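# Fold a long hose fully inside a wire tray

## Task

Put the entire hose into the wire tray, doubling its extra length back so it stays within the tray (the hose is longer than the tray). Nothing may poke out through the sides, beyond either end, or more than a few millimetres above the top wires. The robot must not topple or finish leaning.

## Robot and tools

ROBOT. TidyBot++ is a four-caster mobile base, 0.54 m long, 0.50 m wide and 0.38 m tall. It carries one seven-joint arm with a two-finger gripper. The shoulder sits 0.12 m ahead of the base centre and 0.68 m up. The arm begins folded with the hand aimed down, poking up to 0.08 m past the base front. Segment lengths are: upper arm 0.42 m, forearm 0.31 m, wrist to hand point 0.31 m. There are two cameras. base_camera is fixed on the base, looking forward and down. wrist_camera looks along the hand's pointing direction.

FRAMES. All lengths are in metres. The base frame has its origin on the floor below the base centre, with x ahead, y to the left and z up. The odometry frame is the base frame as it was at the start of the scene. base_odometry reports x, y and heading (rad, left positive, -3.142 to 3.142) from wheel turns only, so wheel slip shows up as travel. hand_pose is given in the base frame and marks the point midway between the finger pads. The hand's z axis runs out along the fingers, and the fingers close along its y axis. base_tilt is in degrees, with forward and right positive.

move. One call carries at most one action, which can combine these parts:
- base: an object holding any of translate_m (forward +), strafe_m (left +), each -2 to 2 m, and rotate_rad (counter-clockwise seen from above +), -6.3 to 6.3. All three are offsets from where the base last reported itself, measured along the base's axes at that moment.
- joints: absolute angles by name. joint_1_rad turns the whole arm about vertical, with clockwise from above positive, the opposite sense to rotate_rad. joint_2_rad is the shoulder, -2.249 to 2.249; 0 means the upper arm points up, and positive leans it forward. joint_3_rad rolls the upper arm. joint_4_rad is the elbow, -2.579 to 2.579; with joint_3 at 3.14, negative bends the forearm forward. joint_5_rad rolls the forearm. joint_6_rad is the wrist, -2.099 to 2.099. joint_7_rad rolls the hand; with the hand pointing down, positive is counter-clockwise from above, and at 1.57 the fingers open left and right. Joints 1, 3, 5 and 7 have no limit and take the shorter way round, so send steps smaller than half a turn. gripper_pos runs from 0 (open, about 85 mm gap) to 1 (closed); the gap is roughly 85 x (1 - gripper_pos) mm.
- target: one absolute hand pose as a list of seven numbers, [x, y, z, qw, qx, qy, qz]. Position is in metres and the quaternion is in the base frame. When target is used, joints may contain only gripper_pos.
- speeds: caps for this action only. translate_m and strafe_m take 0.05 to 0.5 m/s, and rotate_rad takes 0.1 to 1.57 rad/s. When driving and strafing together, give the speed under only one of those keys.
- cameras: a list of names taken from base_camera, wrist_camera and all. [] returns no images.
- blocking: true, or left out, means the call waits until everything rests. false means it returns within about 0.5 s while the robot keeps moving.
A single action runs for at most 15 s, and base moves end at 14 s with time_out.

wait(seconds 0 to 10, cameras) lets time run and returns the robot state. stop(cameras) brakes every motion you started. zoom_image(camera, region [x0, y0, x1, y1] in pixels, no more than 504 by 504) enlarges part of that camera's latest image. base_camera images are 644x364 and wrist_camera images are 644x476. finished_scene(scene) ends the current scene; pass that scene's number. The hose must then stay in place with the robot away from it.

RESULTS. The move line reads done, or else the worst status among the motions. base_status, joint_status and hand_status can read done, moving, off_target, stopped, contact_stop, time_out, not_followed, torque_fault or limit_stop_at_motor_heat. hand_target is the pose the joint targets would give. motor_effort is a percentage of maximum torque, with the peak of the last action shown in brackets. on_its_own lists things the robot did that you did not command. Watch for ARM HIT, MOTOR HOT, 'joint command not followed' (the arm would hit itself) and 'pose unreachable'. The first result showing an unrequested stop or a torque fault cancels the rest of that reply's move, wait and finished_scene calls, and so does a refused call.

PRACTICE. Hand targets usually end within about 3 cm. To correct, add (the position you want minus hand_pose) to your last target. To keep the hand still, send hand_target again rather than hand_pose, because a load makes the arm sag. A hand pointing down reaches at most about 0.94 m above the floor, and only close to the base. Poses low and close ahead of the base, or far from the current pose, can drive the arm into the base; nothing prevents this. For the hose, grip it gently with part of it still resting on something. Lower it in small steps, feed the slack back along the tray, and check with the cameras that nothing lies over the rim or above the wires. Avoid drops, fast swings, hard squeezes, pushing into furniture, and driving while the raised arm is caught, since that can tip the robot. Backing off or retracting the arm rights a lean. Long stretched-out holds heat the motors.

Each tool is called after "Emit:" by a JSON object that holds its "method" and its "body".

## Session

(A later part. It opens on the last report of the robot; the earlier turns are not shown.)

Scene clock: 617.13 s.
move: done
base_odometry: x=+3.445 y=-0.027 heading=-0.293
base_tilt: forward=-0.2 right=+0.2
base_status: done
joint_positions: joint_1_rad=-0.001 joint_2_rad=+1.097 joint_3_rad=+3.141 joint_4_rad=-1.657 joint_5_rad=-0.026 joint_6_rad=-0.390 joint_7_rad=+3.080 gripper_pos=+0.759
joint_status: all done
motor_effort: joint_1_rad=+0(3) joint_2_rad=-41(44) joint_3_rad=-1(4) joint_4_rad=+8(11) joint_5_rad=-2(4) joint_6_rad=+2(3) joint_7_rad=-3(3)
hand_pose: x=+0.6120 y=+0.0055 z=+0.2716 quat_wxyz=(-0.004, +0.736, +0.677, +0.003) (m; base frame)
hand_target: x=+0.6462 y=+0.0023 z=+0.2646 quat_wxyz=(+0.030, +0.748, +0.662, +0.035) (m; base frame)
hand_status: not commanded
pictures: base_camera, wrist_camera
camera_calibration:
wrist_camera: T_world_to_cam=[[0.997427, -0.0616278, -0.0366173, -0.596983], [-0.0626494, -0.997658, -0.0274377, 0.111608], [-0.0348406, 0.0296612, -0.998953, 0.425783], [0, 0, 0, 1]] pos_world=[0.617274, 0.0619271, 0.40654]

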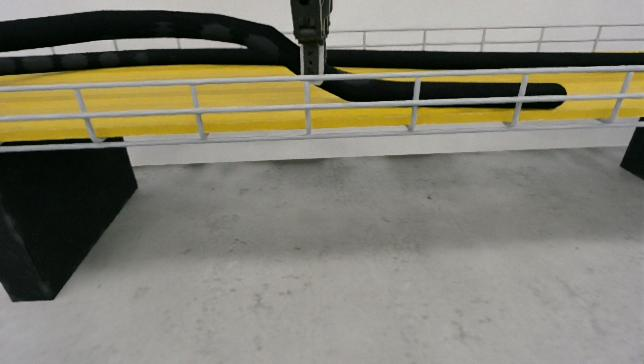

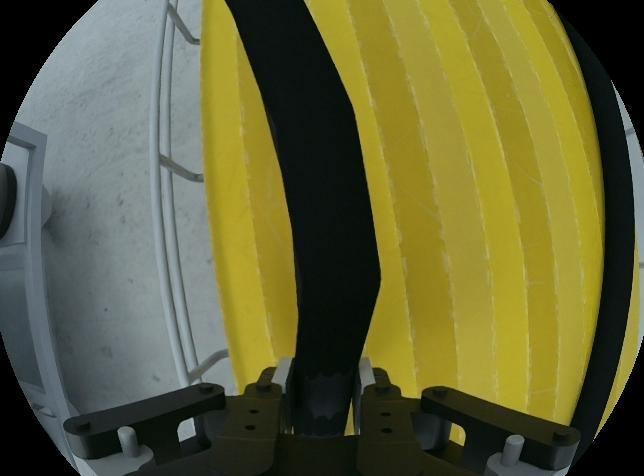

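Emit:
{"method": "move", "body": {"joints": {"joint_2_rad":1.186,"joint_4_rad":-1.608,"joint_6_rad":-0.26}, "cameras": []}}

Emit:
{"method": "move", "body": {"joints": {"gripper_pos":0.4}}}

Scene clock: 622.60 s.
move: off_target
base_odometry: x=+3.445 y=-0.027 heading=-0.293
base_tilt: forward=-0.1 right=+0.2
base_status: not commanded
joint_positions: joint_1_rad=-0.002 joint_2_rad=+1.115 joint_3_rad=+3.140 joint_4_rad=-1.647 joint_5_rad=-0.026 joint_6_rad=-0.376 joint_7_rad=+3.077 gripper_pos=+0.761
joint_status: joint_2_rad off_target (ended at +1.115, target +1.186); joint_6_rad off_target (ended at -0.376, target -0.260); the others done
motor_effort: joint_1_rad=+1(2) joint_2_rad=-32(41) joint_3_rad=+0(1) joint_4_rad=+9(9) joint_5_rad=-2(3) joint_6_rad=+6(7) joint_7_rad=-2(3)
hand_pose: x=+0.6144 y=+0.0067 z=+0.2636 quat_wxyz=(-0.003, +0.737, +0.676, +0.005) (m; base frame)
hand_target: x=+0.6433 y=+0.0023 z=+0.2341 quat_wxyz=(+0.028, +0.748, +0.662, +0.033) (m; base frame)
hand_status: not commanded
pictures: none
No camera images: "cameras" was empty.

Scene clock: 623.47 s.
move: done
base_odometry: x=+3.445 y=-0.027 heading=-0.293
base_tilt: forward=-0.1 right=+0.2
base_status: not commanded
joint_positions: joint_1_rad=-0.002 joint_2_rad=+1.160 joint_3_rad=+3.140 joint_4_rad=-1.626 joint_5_rad=-0.026 joint_6_rad=-0.334 joint_7_rad=+3.071 gripper_pos=+0.400
joint_status: all done
on_its_own: joint_2_rad moved +0.045 to your old target +1.186
motor_effort: joint_1_rad=-1(2) joint_2_rad=-41(43) joint_3_rad=-1(1) joint_4_rad=+6(10) joint_5_rad=+0(2) joint_6_rad=+2(6) joint_7_rad=-1(2)
hand_pose: x=+0.6211 y=+0.0063 z=+0.2440 quat_wxyz=(+0.004, +0.739, +0.674, +0.012) (m; base frame)
hand_target: x=+0.6433 y=+0.0023 z=+0.2341 quat_wxyz=(+0.028, +0.748, +0.662, +0.033) (m; base frame)
hand_status: not commanded
pictures: base_camera, wrist_camera
camera_calibration:
wrist_camera: T_world_to_cam=[[0.997429, -0.0703585, -0.013593, -0.612574], [-0.0707283, -0.997075, -0.0289752, 0.117595], [-0.0115146, 0.0298622, -0.999488, 0.384138], [0, 0, 0, 1]] pos_world=[0.62374, 0.0626801, 0.379021]

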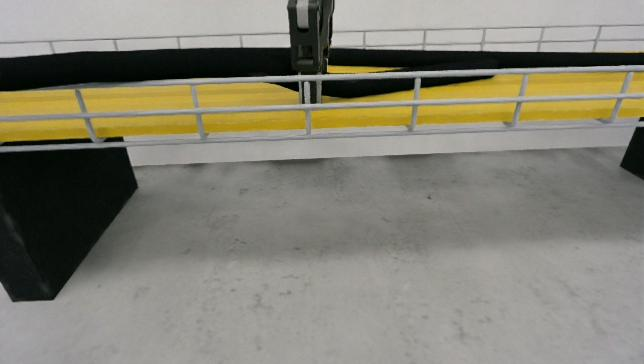

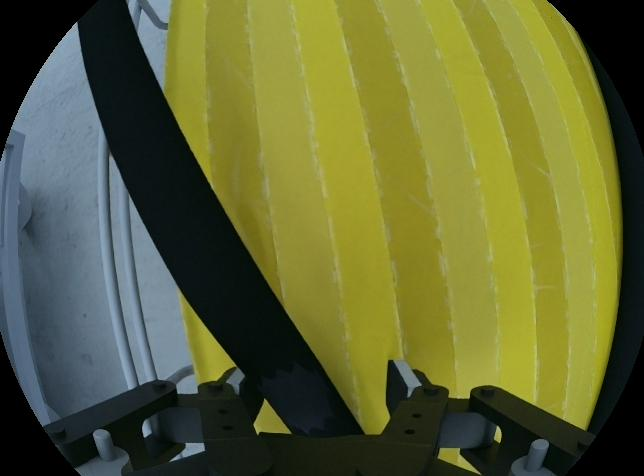

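Emit:
{"method": "zoom_image", "body": {"camera": "base_camera", "region": [0, 0, 330, 180]}}

Scaled by 1.527.

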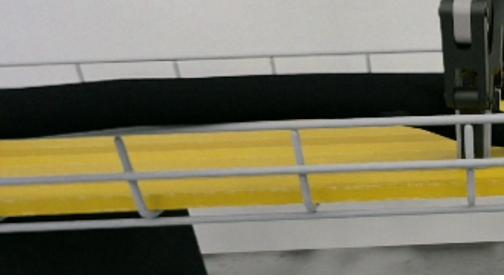

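Emit:
{"method": "move", "body": {"base": {"strafe_m":0.1}, "speeds": {"strafe_m":0.1}}}

Scene clock: 649.53 s.
move: done
base_odometry: x=+3.474 y=+0.069 heading=-0.293
base_tilt: forward=-0.2 right=+0.2
base_status: done
joint_positions: joint_1_rad=+0.004 joint_2_rad=+1.160 joint_3_rad=+3.148 joint_4_rad=-1.625 joint_5_rad=-0.026 joint_6_rad=-0.334 joint_7_rad=+3.071 gripper_pos=+0.400
joint_status: not commanded
motor_effort: joint_1_rad=-2(5) joint_2_rad=-41(41) joint_3_rad=-2(4) joint_4_rad=+6(7) joint_5_rad=-1(2) joint_6_rad=+1(2) joint_7_rad=+0(1)
hand_pose: x=+0.6217 y=-0.0023 z=+0.2440 quat_wxyz=(+0.007, +0.742, +0.670, +0.009) (m; base frame)
hand_target: x=+0.6433 y=+0.0023 z=+0.2341 quat_wxyz=(+0.028, +0.748, +0.662, +0.033) (m; base frame)
hand_status: not commanded
pictures: base_camera, wrist_camera
camera_calibration:
wrist_camera: T_world_to_cam=[[0.996673, -0.0806176, -0.0120294, -0.613745], [-0.0808581, -0.996503, -0.0210694, 0.113442], [-0.0102888, 0.021972, -0.999706, 0.383655], [0, 0, 0, 1]] pos_world=[0.624823, 0.0551367, 0.378549]

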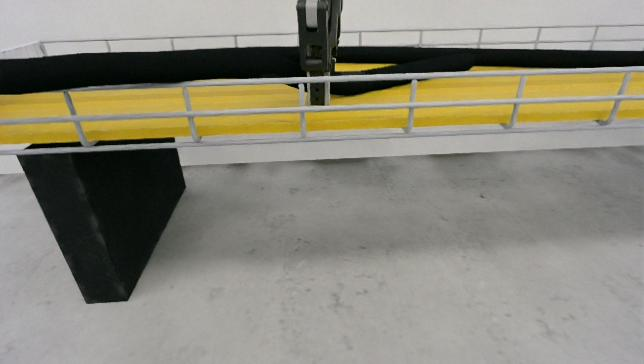

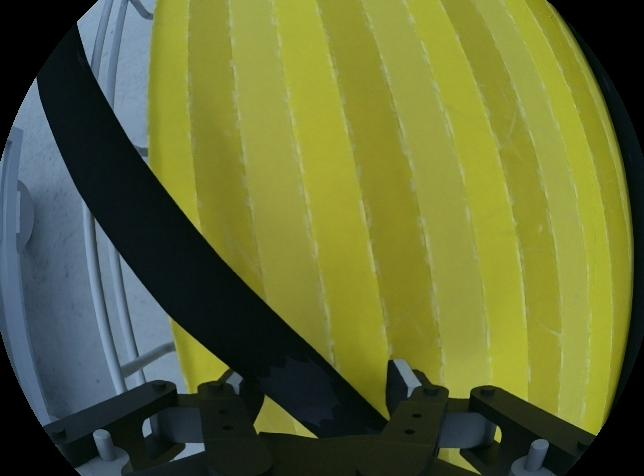

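Emit:
{"method": "move", "body": {"joints": {"gripper_pos":0.1}, "cameras": ["wrist_camera"]}}

Emit:
{"method": "move", "body": {"joints": {"joint_2_rad":0.947,"joint_4_rad":-1.672,"joint_6_rad":-0.43}}}

Scene clock: 658.50 s.
move: done
base_odometry: x=+3.474 y=+0.069 heading=-0.293
base_tilt: forward=-0.1 right=+0.2
base_status: not commanded
joint_positions: joint_1_rad=+0.004 joint_2_rad=+1.162 joint_3_rad=+3.148 joint_4_rad=-1.625 joint_5_rad=-0.026 joint_6_rad=-0.334 joint_7_rad=+3.071 gripper_pos=+0.100
joint_status: all done
motor_effort: joint_1_rad=-1(2) joint_2_rad=-42(43) joint_3_rad=-1(2) joint_4_rad=+6(6) joint_5_rad=-1(1) joint_6_rad=+1(1) joint_7_rad=-1(1)
hand_pose: x=+0.6210 y=-0.0023 z=+0.2432 quat_wxyz=(+0.006, +0.742, +0.670, +0.009) (m; base frame)
hand_target: x=+0.6433 y=+0.0023 z=+0.2341 quat_wxyz=(+0.028, +0.748, +0.662, +0.033) (m; base frame)
hand_status: not commanded
pictures: wrist_camera
camera_calibration:
wrist_camera: T_world_to_cam=[[0.996653, -0.0806175, -0.013553, -0.612704], [-0.0808902, -0.996503, -0.0209527, 0.113366], [-0.0118165, 0.0219788, -0.999689, 0.383825], [0, 0, 0, 1]] pos_world=[0.624359, 0.0551388, 0.377777]

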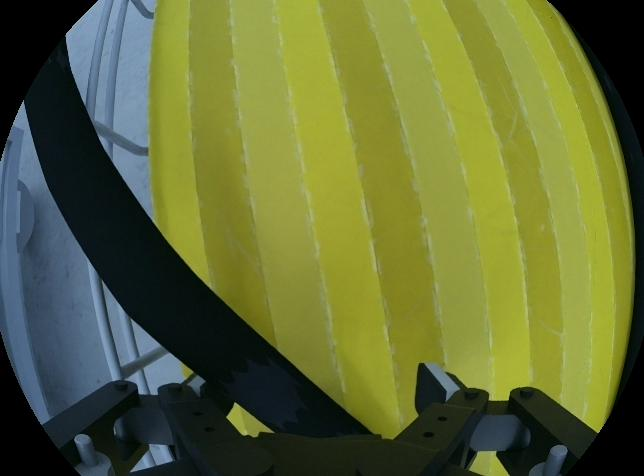

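Scene clock: 660.07 s.
move: done
base_odometry: x=+3.474 y=+0.069 heading=-0.293
base_tilt: forward=-0.2 right=+0.1
base_status: not commanded
joint_positions: joint_1_rad=+0.004 joint_2_rad=+0.933 joint_3_rad=+3.148 joint_4_rad=-1.662 joint_5_rad=-0.026 joint_6_rad=-0.360 joint_7_rad=+3.071 gripper_pos=+0.100
joint_status: all done
motor_effort: joint_1_rad=-2(2) joint_2_rad=-42(48) joint_3_rad=-1(2) joint_4_rad=+10(11) joint_5_rad=+0(1) joint_6_rad=+2(3) joint_7_rad=-1(1)
hand_pose: x=+0.6783 y=-0.0023 z=+0.3576 quat_wxyz=(+0.062, +0.739, +0.667, +0.070) (m; base frame)
hand_target: x=+0.6462 y=+0.0023 z=+0.3452 quat_wxyz=(+0.030, +0.748, +0.662, +0.035) (m; base frame)
hand_status: not commanded
pictures: base_camera, wrist_camera
camera_calibration:
wrist_camera: T_world_to_cam=[[0.985338, -0.0806931, 0.150324, -0.719134], [-0.0764114, -0.996495, -0.0340541, 0.122046], [0.152545, 0.0220683, -0.98805, 0.38325], [0, 0, 0, 1]] pos_world=[0.659453, 0.0551315, 0.490929]

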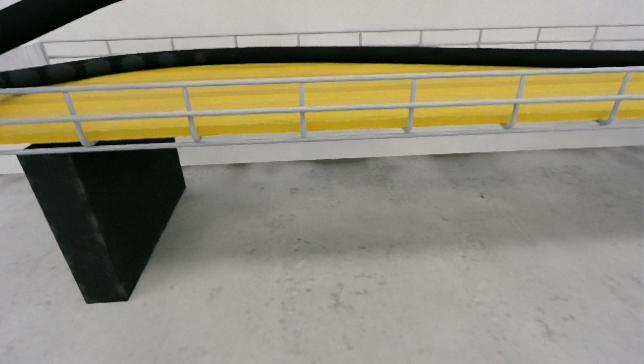

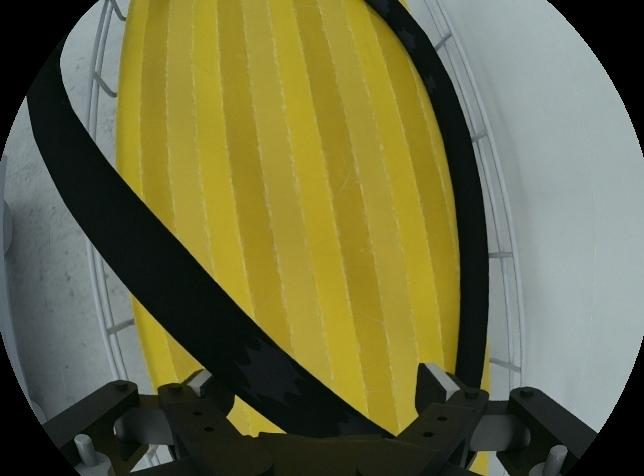

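Emit:
{"method": "move", "body": {"joints": {"joint_2_rad":0.6,"joint_4_rad":-1.755,"joint_6_rad":-0.8,"gripper_pos":0.0}, "cameras": []}}

Emit:
{"method": "move", "body": {"base": {"strafe_m":0.13}, "joints": {"joint_7_rad":3.87,"joint_2_rad":0.635,"joint_4_rad":-1.882,"joint_6_rad":-0.65}}}

Scene clock: 688.90 s.
move: done
base_odometry: x=+3.474 y=+0.069 heading=-0.293
base_tilt: forward=-0.2 right=+0.2
base_status: not commanded
joint_positions: joint_1_rad=+0.004 joint_2_rad=+0.589 joint_3_rad=+3.148 joint_4_rad=-1.742 joint_5_rad=-0.026 joint_6_rad=-0.720 joint_7_rad=+3.071 gripper_pos=+0.000
joint_status: all done
motor_effort: joint_1_rad=-1(2) joint_2_rad=-35(46) joint_3_rad=+0(1) joint_4_rad=+13(13) joint_5_rad=+0(1) joint_6_rad=+1(3) joint_7_rad=+0(1)
hand_pose: x=+0.6090 y=+0.0011 z=+0.5049 quat_wxyz=(+0.026, +0.741, +0.670, +0.038) (m; base frame)
hand_target: x=+0.5749 y=+0.0021 z=+0.4958 quat_wxyz=(-0.005, +0.748, +0.663, -0.005) (m; base frame)
hand_status: not commanded
pictures: none
No camera images: "cameras" was empty.

Scene clock: 690.43 s.
move: done
base_odometry: x=+3.512 y=+0.194 heading=-0.293
base_tilt: forward=-0.2 right=+0.1
base_status: done
joint_positions: joint_1_rad=-0.002 joint_2_rad=+0.613 joint_3_rad=+3.145 joint_4_rad=-1.872 joint_5_rad=-0.026 joint_6_rad=-0.713 joint_7_rad=+3.821 gripper_pos=+0.000
joint_status: all done
motor_effort: joint_1_rad=-1(4) joint_2_rad=-33(37) joint_3_rad=-1(3) joint_4_rad=+10(13) joint_5_rad=-1(2) joint_6_rad=+0(2) joint_7_rad=-1(1)
hand_pose: x=+0.5352 y=+0.0061 z=+0.4662 quat_wxyz=(-0.029, +0.441, +0.897, -0.006) (m; base frame)
hand_target: x=+0.5445 y=+0.0021 z=+0.4544 quat_wxyz=(-0.012, +0.408, +0.913, -0.005) (m; base frame)
hand_status: not commanded
pictures: base_camera, wrist_camera
camera_calibration:
wrist_camera: T_world_to_cam=[[0.77433, 0.628995, -0.0691244, -0.382853], [0.625702, -0.77738, -0.0646332, -0.239714], [-0.0943899, 0.00679621, -0.995512, 0.647899], [0, 0, 0, 1]] pos_world=[0.507599, 0.0500604, 0.603033]

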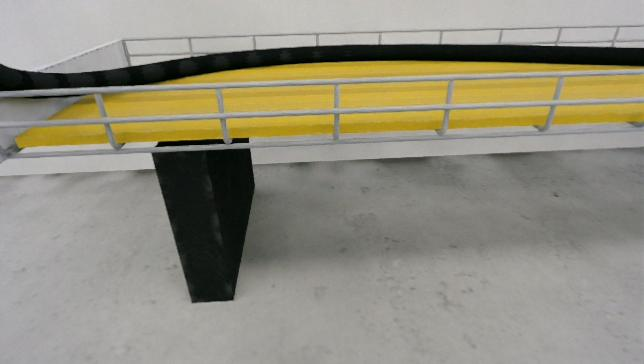

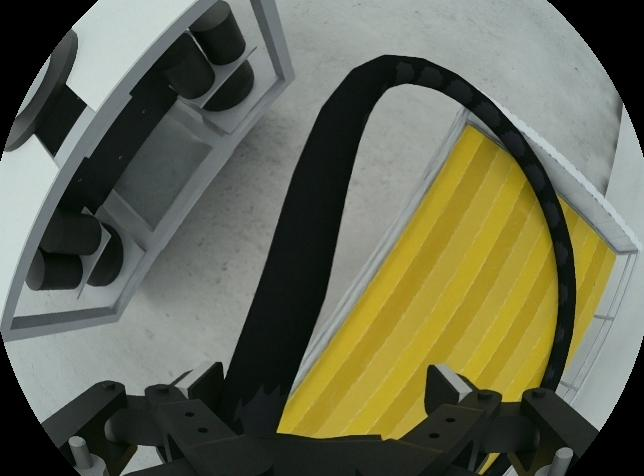

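Emit:
{"method": "move", "body": {"base": {"strafe_m":0.08,"translate_m":-0.05}, "joints": {"joint_7_rad":3.67}, "speeds": {"strafe_m":0.15}}}

Scene clock: 707.97 s.
move: done
base_odometry: x=+3.488 y=+0.285 heading=-0.293
base_tilt: forward=-0.2 right=+0.3
base_status: done
joint_positions: joint_1_rad=+0.006 joint_2_rad=+0.614 joint_3_rad=+3.146 joint_4_rad=-1.875 joint_5_rad=-0.026 joint_6_rad=-0.713 joint_7_rad=+3.681 gripper_pos=+0.000
joint_status: all done
motor_effort: joint_1_rad=-2(4) joint_2_rad=-32(35) joint_3_rad=-2(3) joint_4_rad=+10(11) joint_5_rad=-2(2) joint_6_rad=+1(1) joint_7_rad=-1(1)
hand_pose: x=+0.5337 y=+0.0024 z=+0.4654 quat_wxyz=(-0.030, +0.506, +0.862, -0.009) (m; base frame)
hand_target: x=+0.5445 y=+0.0021 z=+0.4544 quat_wxyz=(-0.011, +0.497, +0.867, -0.006) (m; base frame)
hand_status: not commanded
pictures: base_camera, wrist_camera
camera_calibration:
wrist_camera: T_world_to_cam=[[0.858143, 0.507347, -0.0786775, -0.419418], [0.503861, -0.861652, -0.0606581, -0.178233], [-0.0985674, 0.0124107, -0.995053, 0.648931], [0, 0, 0, 1]] pos_world=[0.513689, 0.0511621, 0.60191]

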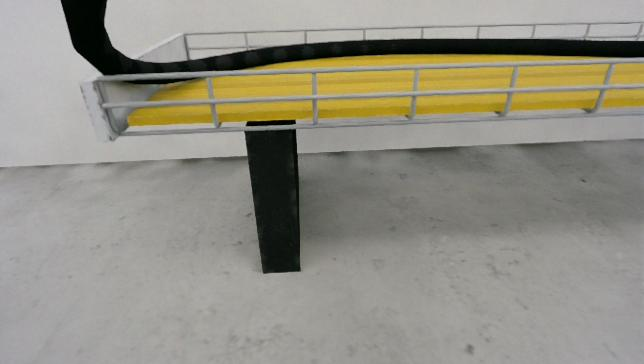

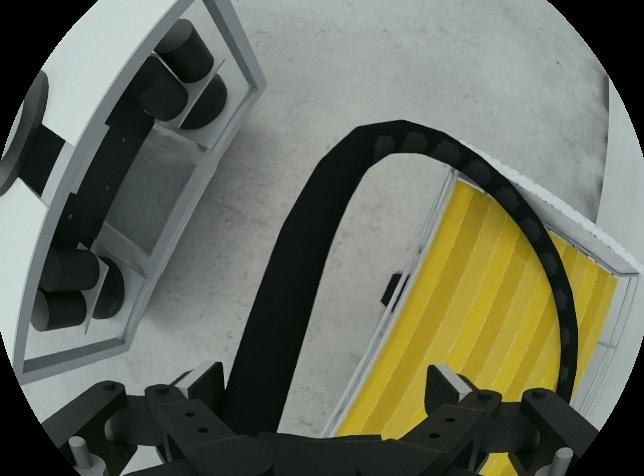

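Emit:
{"method": "move", "body": {"joints": {"gripper_pos":1}}}

Scene clock: 713.63 s.
move: off_target
base_odometry: x=+3.488 y=+0.285 heading=-0.293
base_tilt: forward=-0.1 right=+0.2
base_status: not commanded
joint_positions: joint_1_rad=+0.006 joint_2_rad=+0.614 joint_3_rad=+3.146 joint_4_rad=-1.875 joint_5_rad=-0.026 joint_6_rad=-0.713 joint_7_rad=+3.681 gripper_pos=+0.767
joint_status: gripper_pos off_target (ended at +0.767, target +1.000)
motor_effort: joint_1_rad=-3(4) joint_2_rad=-33(33) joint_3_rad=-3(3) joint_4_rad=+10(11) joint_5_rad=-2(3) joint_6_rad=+1(1) joint_7_rad=-1(1)
hand_pose: x=+0.5337 y=+0.0024 z=+0.4654 quat_wxyz=(-0.030, +0.506, +0.862, -0.009) (m; base frame)
hand_target: x=+0.5445 y=+0.0021 z=+0.4544 quat_wxyz=(-0.011, +0.497, +0.867, -0.006) (m; base frame)
hand_status: not commanded
pictures: base_camera, wrist_camera
camera_calibration:
wrist_camera: T_world_to_cam=[[0.858143, 0.507347, -0.0786775, -0.419418], [0.503861, -0.861652, -0.0606581, -0.178233], [-0.0985674, 0.0124107, -0.995053, 0.648931], [0, 0, 0, 1]] pos_world=[0.513689, 0.0511621, 0.60191]

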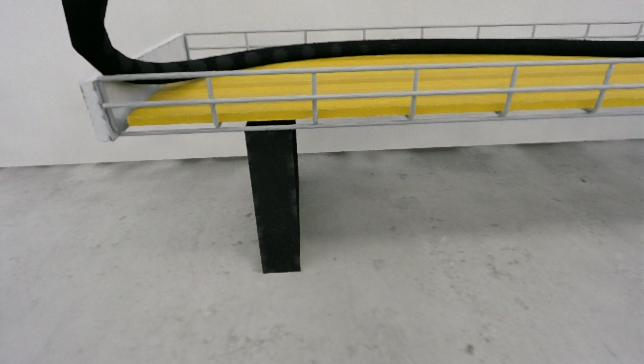

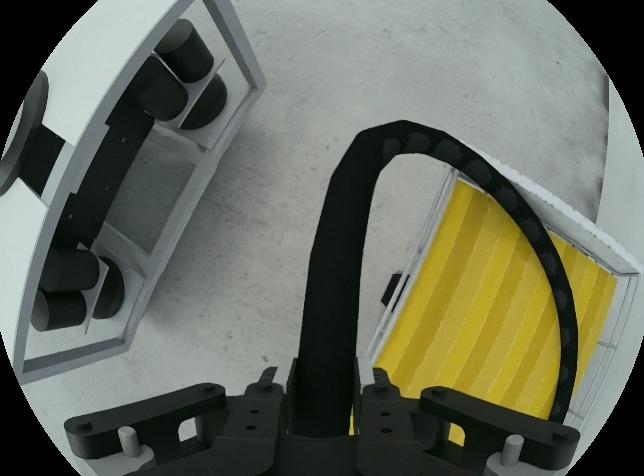

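Emit:
{"method": "move", "body": {"base": {"strafe_m":-0.13}, "joints": {"joint_2_rad":0.92,"joint_4_rad":-1.472,"joint_6_rad":-0.80,"joint_7_rad":2.9}, "speeds": {"strafe_m":0.15}}}

Scene clock: 724.87 s.
move: done
base_odometry: x=+3.450 y=+0.160 heading=-0.294
base_tilt: forward=-0.1 right=+0.2
base_status: done
joint_positions: joint_1_rad=+0.001 joint_2_rad=+0.898 joint_3_rad=+3.144 joint_4_rad=-1.507 joint_5_rad=-0.026 joint_6_rad=-0.741 joint_7_rad=+2.965 gripper_pos=+0.767
joint_status: all done
motor_effort: joint_1_rad=+0(3) joint_2_rad=-43(45) joint_3_rad=+0(3) joint_4_rad=+13(13) joint_5_rad=-1(2) joint_6_rad=+3(3) joint_7_rad=-2(3)
hand_pose: x=+0.6577 y=+0.0052 z=+0.3996 quat_wxyz=(-0.008, +0.773, +0.634, +0.003) (m; base frame)
hand_target: x=+0.6523 y=+0.0022 z=+0.3957 quat_wxyz=(-0.016, +0.787, +0.617, -0.019) (m; base frame)
hand_status: not commanded
pictures: base_camera, wrist_camera
camera_calibration:
wrist_camera: T_world_to_cam=[[0.983773, -0.174401, -0.0421284, -0.62614], [-0.175786, -0.983916, -0.031745, 0.193747], [-0.0359145, 0.0386355, -0.998608, 0.555777], [0, 0, 0, 1]] pos_world=[0.669998, 0.059958, 0.534775]

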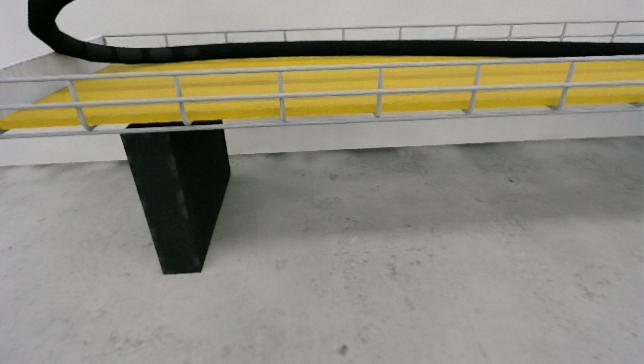

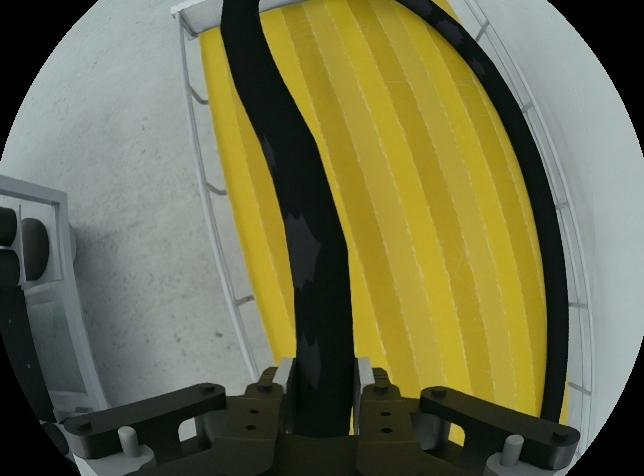

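Emit:
{"method": "move", "body": {"base": {"strafe_m":-0.1}, "joints": {"joint_2_rad":1.07,"joint_4_rad":-1.466,"joint_6_rad":-0.52,"joint_7_rad":2.78}, "speeds": {"strafe_m":0.15}}}

Scene clock: 732.47 s.
move: done
base_odometry: x=+3.420 y=+0.065 heading=-0.294
base_tilt: forward=-0.2 right=+0.2
base_status: done
joint_positions: joint_1_rad=-0.001 joint_2_rad=+1.058 joint_3_rad=+3.138 joint_4_rad=-1.497 joint_5_rad=-0.026 joint_6_rad=-0.607 joint_7_rad=+2.846 gripper_pos=+0.767
joint_status: all done
motor_effort: joint_1_rad=+0(3) joint_2_rad=-45(49) joint_3_rad=+0(2) joint_4_rad=+10(13) joint_5_rad=-2(2) joint_6_rad=+2(4) joint_7_rad=-2(4)
hand_pose: x=+0.6530 y=+0.0086 z=+0.3151 quat_wxyz=(-0.013, +0.809, +0.588, -0.003) (m; base frame)
hand_target: x=+0.6936 y=+0.0023 z=+0.3152 quat_wxyz=(+0.024, +0.822, +0.568, +0.036) (m; base frame)
hand_status: not commanded
pictures: base_camera, wrist_camera
camera_calibration:
wrist_camera: T_world_to_cam=[[0.95585, -0.287669, -0.0599746, -0.599636], [-0.28968, -0.956717, -0.0278977, 0.266516], [-0.0493534, 0.0440394, -0.99781, 0.479563], [0, 0, 0, 1]] pos_world=[0.674034, 0.0613647, 0.449986]

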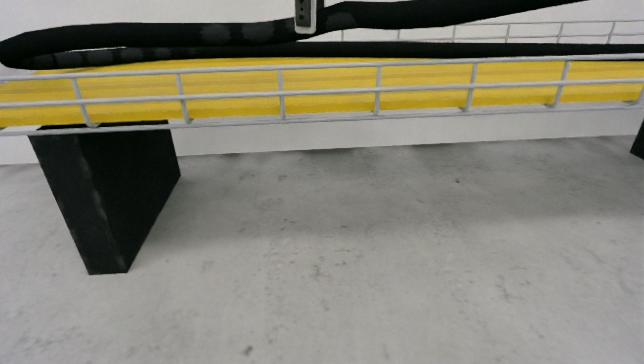

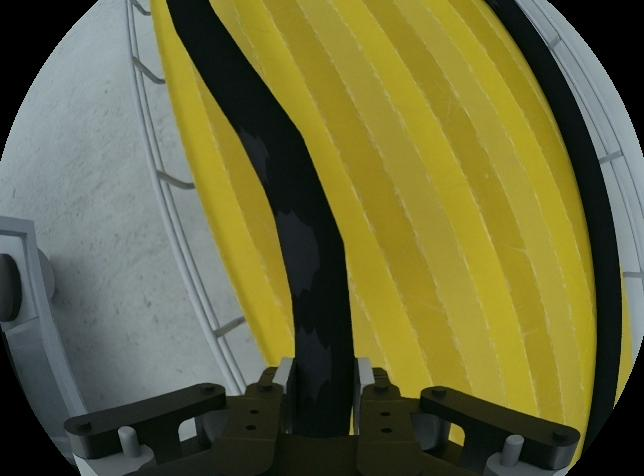

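Emit:
{"method": "move", "body": {"joints": {"joint_2_rad":1.214,"joint_4_rad":-1.42,"joint_6_rad":-0.42}}}

Scene clock: 739.27 s.
move: off_target
base_odometry: x=+3.420 y=+0.065 heading=-0.294
base_tilt: forward=-0.1 right=+0.2
base_status: not commanded
joint_positions: joint_1_rad=-0.002 joint_2_rad=+1.170 joint_3_rad=+3.138 joint_4_rad=-1.446 joint_5_rad=-0.026 joint_6_rad=-0.517 joint_7_rad=+2.845 gripper_pos=+0.767
joint_status: joint_2_rad off_target (ended at +1.170, target +1.214); joint_6_rad off_target (ended at -0.517, target -0.420); the others done
motor_effort: joint_1_rad=+0(2) joint_2_rad=-42(45) joint_3_rad=-1(2) joint_4_rad=+9(12) joint_5_rad=-3(3) joint_6_rad=+2(3) joint_7_rad=-3(3)
hand_pose: x=+0.6668 y=+0.0085 z=+0.2630 quat_wxyz=(-0.004, +0.810, +0.587, +0.008) (m; base frame)
hand_target: x=+0.6933 y=+0.0023 z=+0.2440 quat_wxyz=(+0.024, +0.822, +0.568, +0.036) (m; base frame)
hand_status: not commanded
pictures: base_camera, wrist_camera
camera_calibration:
wrist_camera: T_world_to_cam=[[0.956567, -0.289846, -0.0311326, -0.624057], [-0.29085, -0.956132, -0.0349062, 0.271591], [-0.0196495, 0.042445, -0.998906, 0.408803], [0, 0, 0, 1]] pos_world=[0.683978, 0.0614452, 0.398407]

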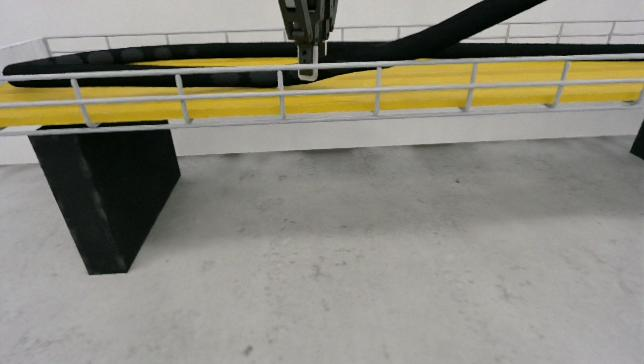

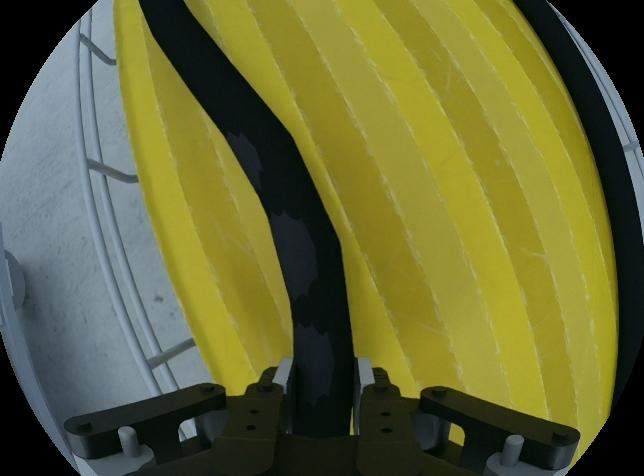

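Emit:
{"method": "move", "body": {"joints": {"gripper_pos":0.4}}}

Scene clock: 742.57 s.
move: done
base_odometry: x=+3.420 y=+0.065 heading=-0.294
base_tilt: forward=-0.1 right=+0.2
base_status: not commanded
joint_positions: joint_1_rad=-0.002 joint_2_rad=+1.189 joint_3_rad=+3.139 joint_4_rad=-1.446 joint_5_rad=-0.026 joint_6_rad=-0.505 joint_7_rad=+2.828 gripper_pos=+0.400
joint_status: all done
motor_effort: joint_1_rad=-1(2) joint_2_rad=-45(46) joint_3_rad=-2(2) joint_4_rad=+9(10) joint_5_rad=-1(3) joint_6_rad=+1(3) joint_7_rad=-1(3)
hand_pose: x=+0.6626 y=+0.0080 z=+0.2527 quat_wxyz=(-0.006, +0.815, +0.580, +0.005) (m; base frame)
hand_target: x=+0.6933 y=+0.0023 z=+0.2440 quat_wxyz=(+0.024, +0.822, +0.568, +0.036) (m; base frame)
hand_status: not commanded
pictures: base_camera, wrist_camera
camera_calibration:
wrist_camera: T_world_to_cam=[[0.951175, -0.306327, -0.0378027, -0.615094], [-0.307547, -0.950987, -0.0322237, 0.279839], [-0.0260788, 0.0422765, -0.998766, 0.40263], [0, 0, 0, 1]] pos_world=[0.681626, 0.0606817, 0.387898]

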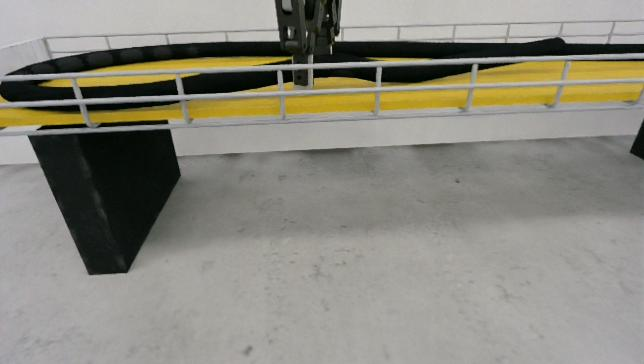

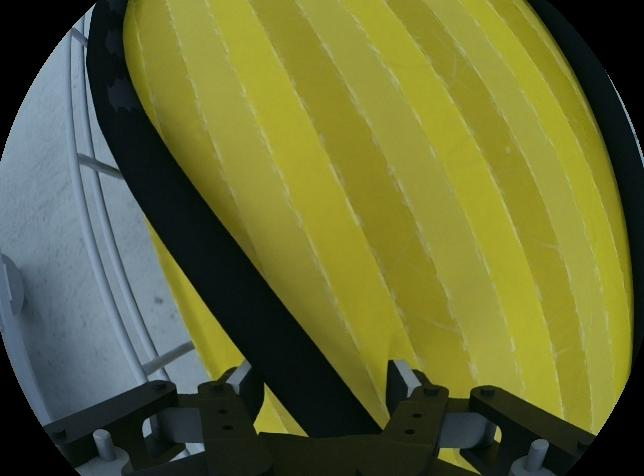

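Emit:
{"method": "move", "body": {"base": {"strafe_m":-0.12,"translate_m":0.02}, "speeds": {"strafe_m":0.1}}}

Scene clock: 749.80 s.
move: done
base_odometry: x=+3.404 y=-0.056 heading=-0.294
base_tilt: forward=-0.2 right=+0.2
base_status: done
joint_positions: joint_1_rad=-0.001 joint_2_rad=+1.189 joint_3_rad=+3.136 joint_4_rad=-1.439 joint_5_rad=-0.026 joint_6_rad=-0.498 joint_7_rad=+2.828 gripper_pos=+0.400
joint_status: not commanded
motor_effort: joint_1_rad=-1(3) joint_2_rad=-44(46) joint_3_rad=-1(2) joint_4_rad=+8(10) joint_5_rad=+0(1) joint_6_rad=+0(2) joint_7_rad=+0(1)
hand_pose: x=+0.6690 y=+0.0092 z=+0.2537 quat_wxyz=(-0.003, +0.815, +0.580, +0.012) (m; base frame)
hand_target: x=+0.6933 y=+0.0023 z=+0.2440 quat_wxyz=(+0.024, +0.822, +0.568, +0.036) (m; base frame)
hand_status: not commanded
pictures: base_camera, wrist_camera
camera_calibration:
wrist_camera: T_world_to_cam=[[0.951647, -0.306168, -0.0250819, -0.624303], [-0.306964, -0.95092, -0.0390387, 0.284365], [-0.0118985, 0.0448502, -0.998923, 0.394326], [0, 0, 0, 1]] pos_world=[0.686098, 0.0615811, 0.389344]

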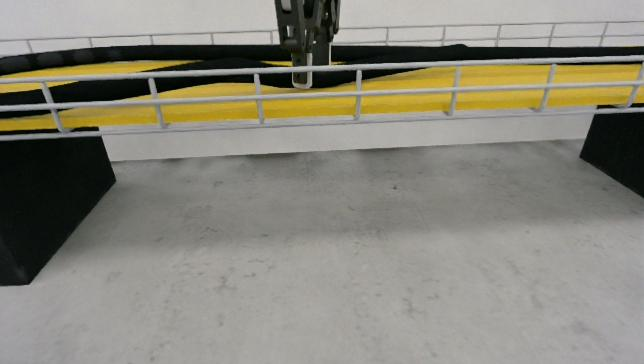

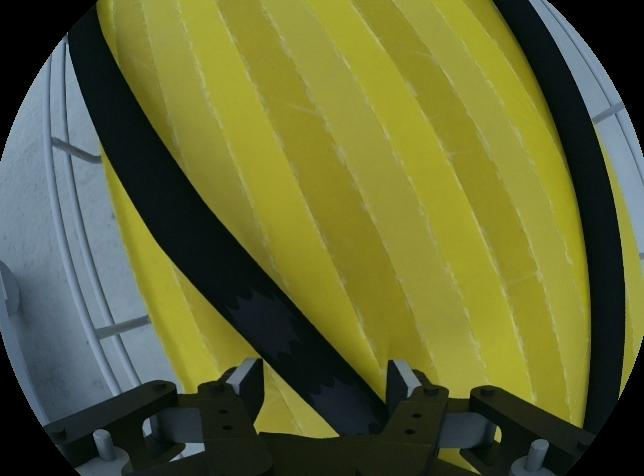

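Emit:
{"method": "move", "body": {"base": {"strafe_m":-0.12,"translate_m":0.03}, "speeds": {"strafe_m":0.1}}}

Scene clock: 754.10 s.
move: done
base_odometry: x=+3.398 y=-0.180 heading=-0.295
base_tilt: forward=-0.2 right=+0.2
base_status: done
joint_positions: joint_1_rad=+0.001 joint_2_rad=+1.189 joint_3_rad=+3.136 joint_4_rad=-1.437 joint_5_rad=-0.026 joint_6_rad=-0.498 joint_7_rad=+2.828 gripper_pos=+0.400
joint_status: not commanded
motor_effort: joint_1_rad=-1(3) joint_2_rad=-44(46) joint_3_rad=-1(2) joint_4_rad=+7(8) joint_5_rad=-1(1) joint_6_rad=+0(0) joint_7_rad=-1(1)
hand_pose: x=+0.6699 y=+0.0083 z=+0.2539 quat_wxyz=(-0.002, +0.815, +0.579, +0.012) (m; base frame)
hand_target: x=+0.6933 y=+0.0023 z=+0.2440 quat_wxyz=(+0.024, +0.822, +0.568, +0.036) (m; base frame)
hand_status: not commanded
pictures: base_camera, wrist_camera
camera_calibration:
wrist_camera: T_world_to_cam=[[0.951215, -0.307651, -0.023245, -0.625632], [-0.308367, -0.950449, -0.0394493, 0.284825], [-0.00995653, 0.0446927, -0.998951, 0.393267], [0, 0, 0, 1]] pos_world=[0.686857, 0.0606595, 0.389548]

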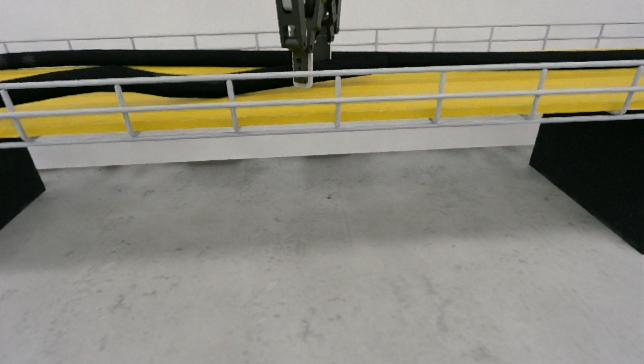

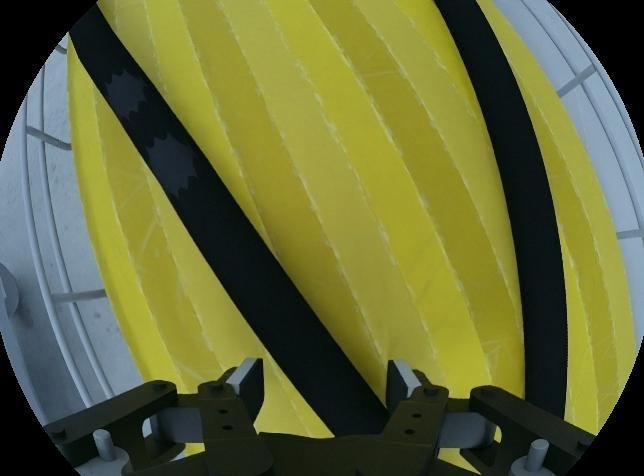

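Emit:
{"method": "move", "body": {"base": {"strafe_m":-0.12,"translate_m":0.02}, "speeds": {"strafe_m":0.1}, "cameras": ["wrist_camera"]}}

Emit:
{"method": "move", "body": {"joints": {"joint_2_rad":1.07,"joint_4_rad":-1.466,"joint_6_rad":-0.6}, "cameras": []}}

Emit:
{"method": "move", "body": {"joints": {"joint_2_rad":0.6,"joint_4_rad":-1.755,"joint_6_rad":-0.80}}}

Scene clock: 761.50 s.
move: done
base_odometry: x=+3.383 y=-0.301 heading=-0.294
base_tilt: forward=-0.2 right=+0.2
base_status: done
joint_positions: joint_1_rad=+0.002 joint_2_rad=+1.189 joint_3_rad=+3.136 joint_4_rad=-1.437 joint_5_rad=-0.026 joint_6_rad=-0.497 joint_7_rad=+2.828 gripper_pos=+0.400
joint_status: not commanded
motor_effort: joint_1_rad=-1(3) joint_2_rad=-45(46) joint_3_rad=-1(2) joint_4_rad=+8(8) joint_5_rad=-1(1) joint_6_rad=+0(0) joint_7_rad=-1(1)
hand_pose: x=+0.6700 y=+0.0076 z=+0.2538 quat_wxyz=(-0.002, +0.815, +0.579, +0.012) (m; base frame)
hand_target: x=+0.6933 y=+0.0023 z=+0.2440 quat_wxyz=(+0.024, +0.822, +0.568, +0.036) (m; base frame)
hand_status: not commanded
pictures: wrist_camera
camera_calibration:
wrist_camera: T_world_to_cam=[[0.950892, -0.308674, -0.0228871, -0.625834], [-0.309372, -0.950131, -0.0392425, 0.284795], [-0.00963257, 0.044396, -0.998968, 0.392956], [0, 0, 0, 1]] pos_world=[0.686993, 0.0599678, 0.389403]

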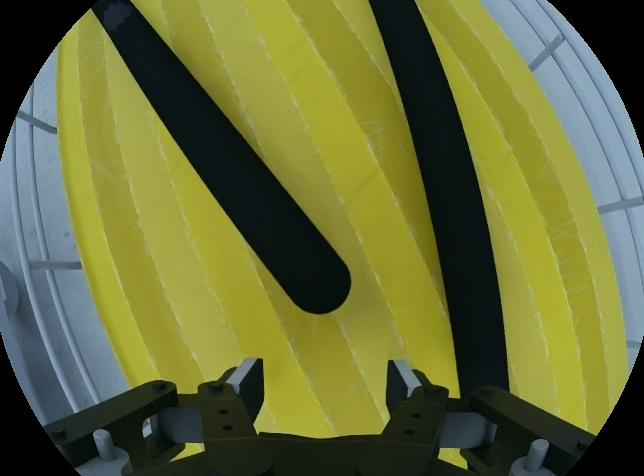

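Scene clock: 762.83 s.
move: done
base_odometry: x=+3.383 y=-0.301 heading=-0.294
base_tilt: forward=-0.1 right=+0.1
base_status: not commanded
joint_positions: joint_1_rad=+0.002 joint_2_rad=+1.046 joint_3_rad=+3.136 joint_4_rad=-1.450 joint_5_rad=-0.026 joint_6_rad=-0.535 joint_7_rad=+2.828 gripper_pos=+0.400
joint_status: all done
motor_effort: joint_1_rad=-1(1) joint_2_rad=-45(49) joint_3_rad=-1(1) joint_4_rad=+10(10) joint_5_rad=-1(1) joint_6_rad=+1(2) joint_7_rad=-1(1)
hand_pose: x=+0.7067 y=+0.0078 z=+0.3321 quat_wxyz=(+0.025, +0.814, +0.579, +0.050) (m; base frame)
hand_target: x=+0.6688 y=+0.0023 z=+0.3141 quat_wxyz=(+0.001, +0.823, +0.569, +0.003) (m; base frame)
hand_status: not commanded
pictures: none
No camera images: "cameras" was empty.

Scene clock: 764.50 s.
move: done
base_odometry: x=+3.383 y=-0.301 heading=-0.294
base_tilt: forward=-0.1 right=+0.2
base_status: not commanded
joint_positions: joint_1_rad=+0.002 joint_2_rad=+0.588 joint_3_rad=+3.136 joint_4_rad=-1.735 joint_5_rad=-0.026 joint_6_rad=-0.718 joint_7_rad=+2.828 gripper_pos=+0.400
joint_status: all done
motor_effort: joint_1_rad=-1(1) joint_2_rad=-35(48) joint_3_rad=+0(1) joint_4_rad=+12(13) joint_5_rad=+0(1) joint_6_rad=+1(2) joint_7_rad=-1(1)
hand_pose: x=+0.6128 y=+0.0086 z=+0.5072 quat_wxyz=(+0.021, +0.813, +0.581, +0.046) (m; base frame)
hand_target: x=+0.5749 y=+0.0021 z=+0.4958 quat_wxyz=(-0.004, +0.822, +0.569, -0.005) (m; base frame)
hand_status: not commanded
pictures: base_camera, wrist_camera
camera_calibration:
wrist_camera: T_world_to_cam=[[0.951371, -0.30328, 0.0539799, -0.604628], [-0.299612, -0.95173, -0.0666578, 0.285982], [0.0715902, 0.0472433, -0.996315, 0.594332], [0, 0, 0, 1]] pos_world=[0.618361, 0.0607279, 0.643843]

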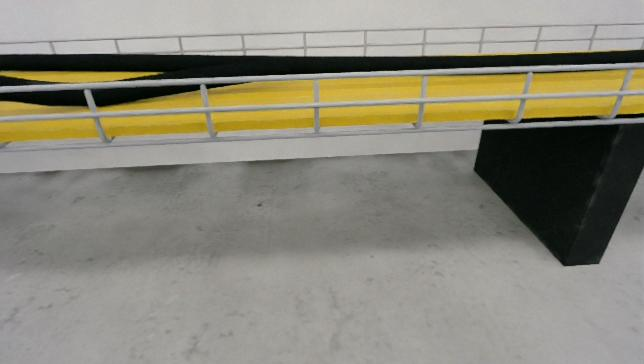

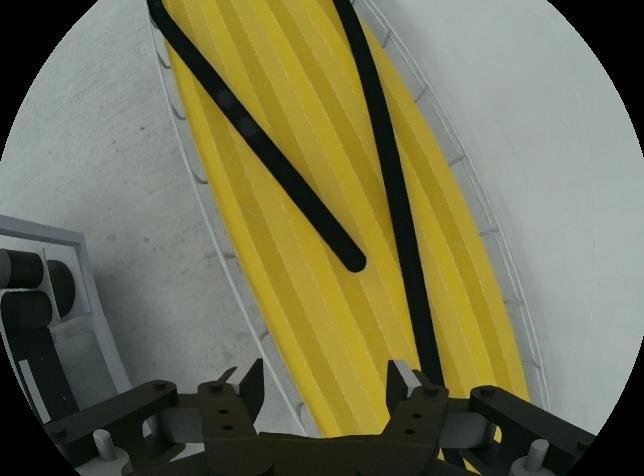

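Now inspect the left end; j7 rotated to look, arm folded a bit.

Emit:
{"method": "move", "body": {"base": {"strafe_m":0.5,"translate_m":-0.05}, "joints": {"joint_7_rad":3.14}}}

Emit:
{"method": "zoom_image", "body": {"camera": "base_camera", "region": [0, 0, 400, 200]}}

Scene clock: 770.80 s.
move: done
base_odometry: x=+3.480 y=+0.192 heading=-0.295
base_tilt: forward=+0.0 right=+0.2
base_status: done
joint_positions: joint_1_rad=-0.005 joint_2_rad=+0.587 joint_3_rad=+3.137 joint_4_rad=-1.738 joint_5_rad=-0.026 joint_6_rad=-0.723 joint_7_rad=+3.112 gripper_pos=+0.400
joint_status: all done
motor_effort: joint_1_rad=+0(4) joint_2_rad=-35(37) joint_3_rad=+0(2) joint_4_rad=+11(13) joint_5_rad=-1(1) joint_6_rad=+1(1) joint_7_rad=+0(2)
hand_pose: x=+0.6099 y=+0.0115 z=+0.5070 quat_wxyz=(+0.025, +0.720, +0.692, +0.041) (m; base frame)
hand_target: x=+0.5749 y=+0.0021 z=+0.4958 quat_wxyz=(-0.005, +0.707, +0.707, -0.004) (m; base frame)
hand_status: not commanded
pictures: base_camera, wrist_camera
camera_calibration:
wrist_camera: T_world_to_cam=[[0.998167, -0.0178475, 0.057828, -0.634773], [-0.0155964, -0.999112, -0.0391473, 0.101185], [0.0584753, 0.0381736, -0.997559, 0.603005], [0, 0, 0, 1]] pos_world=[0.599927, 0.0667471, 0.642202]

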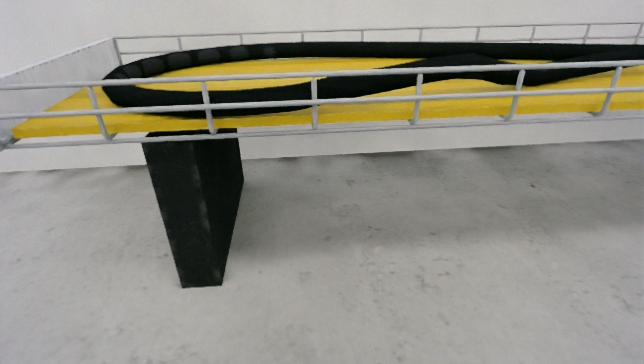

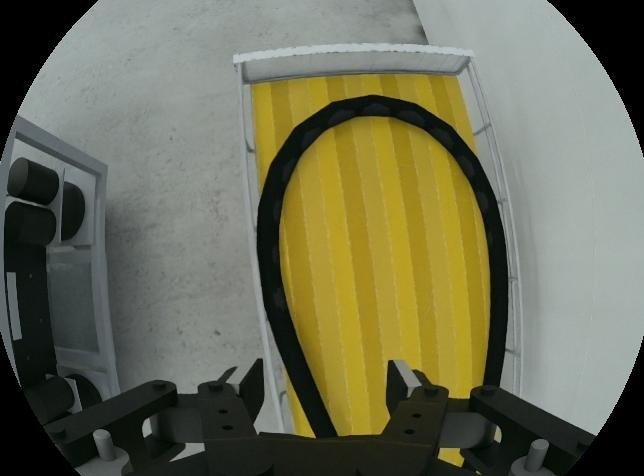

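Scaled by 1.260.

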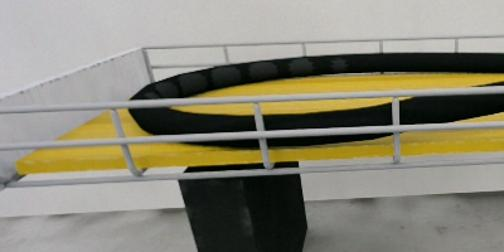

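Emit:
{"method": "zoom_image", "body": {"camera": "wrist_camera", "region": [200, 40, 360, 440]}}

Emit:
{"method": "zoom_image", "body": {"camera": "base_camera", "region": [80, 50, 340, 160]}}

Scaled by 1.260.

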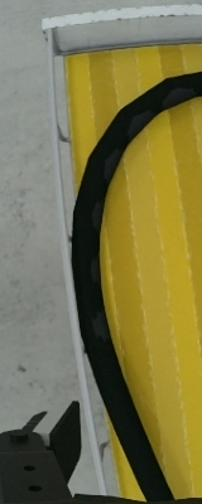

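Scaled by 1.938.

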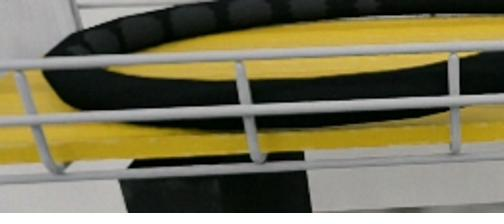

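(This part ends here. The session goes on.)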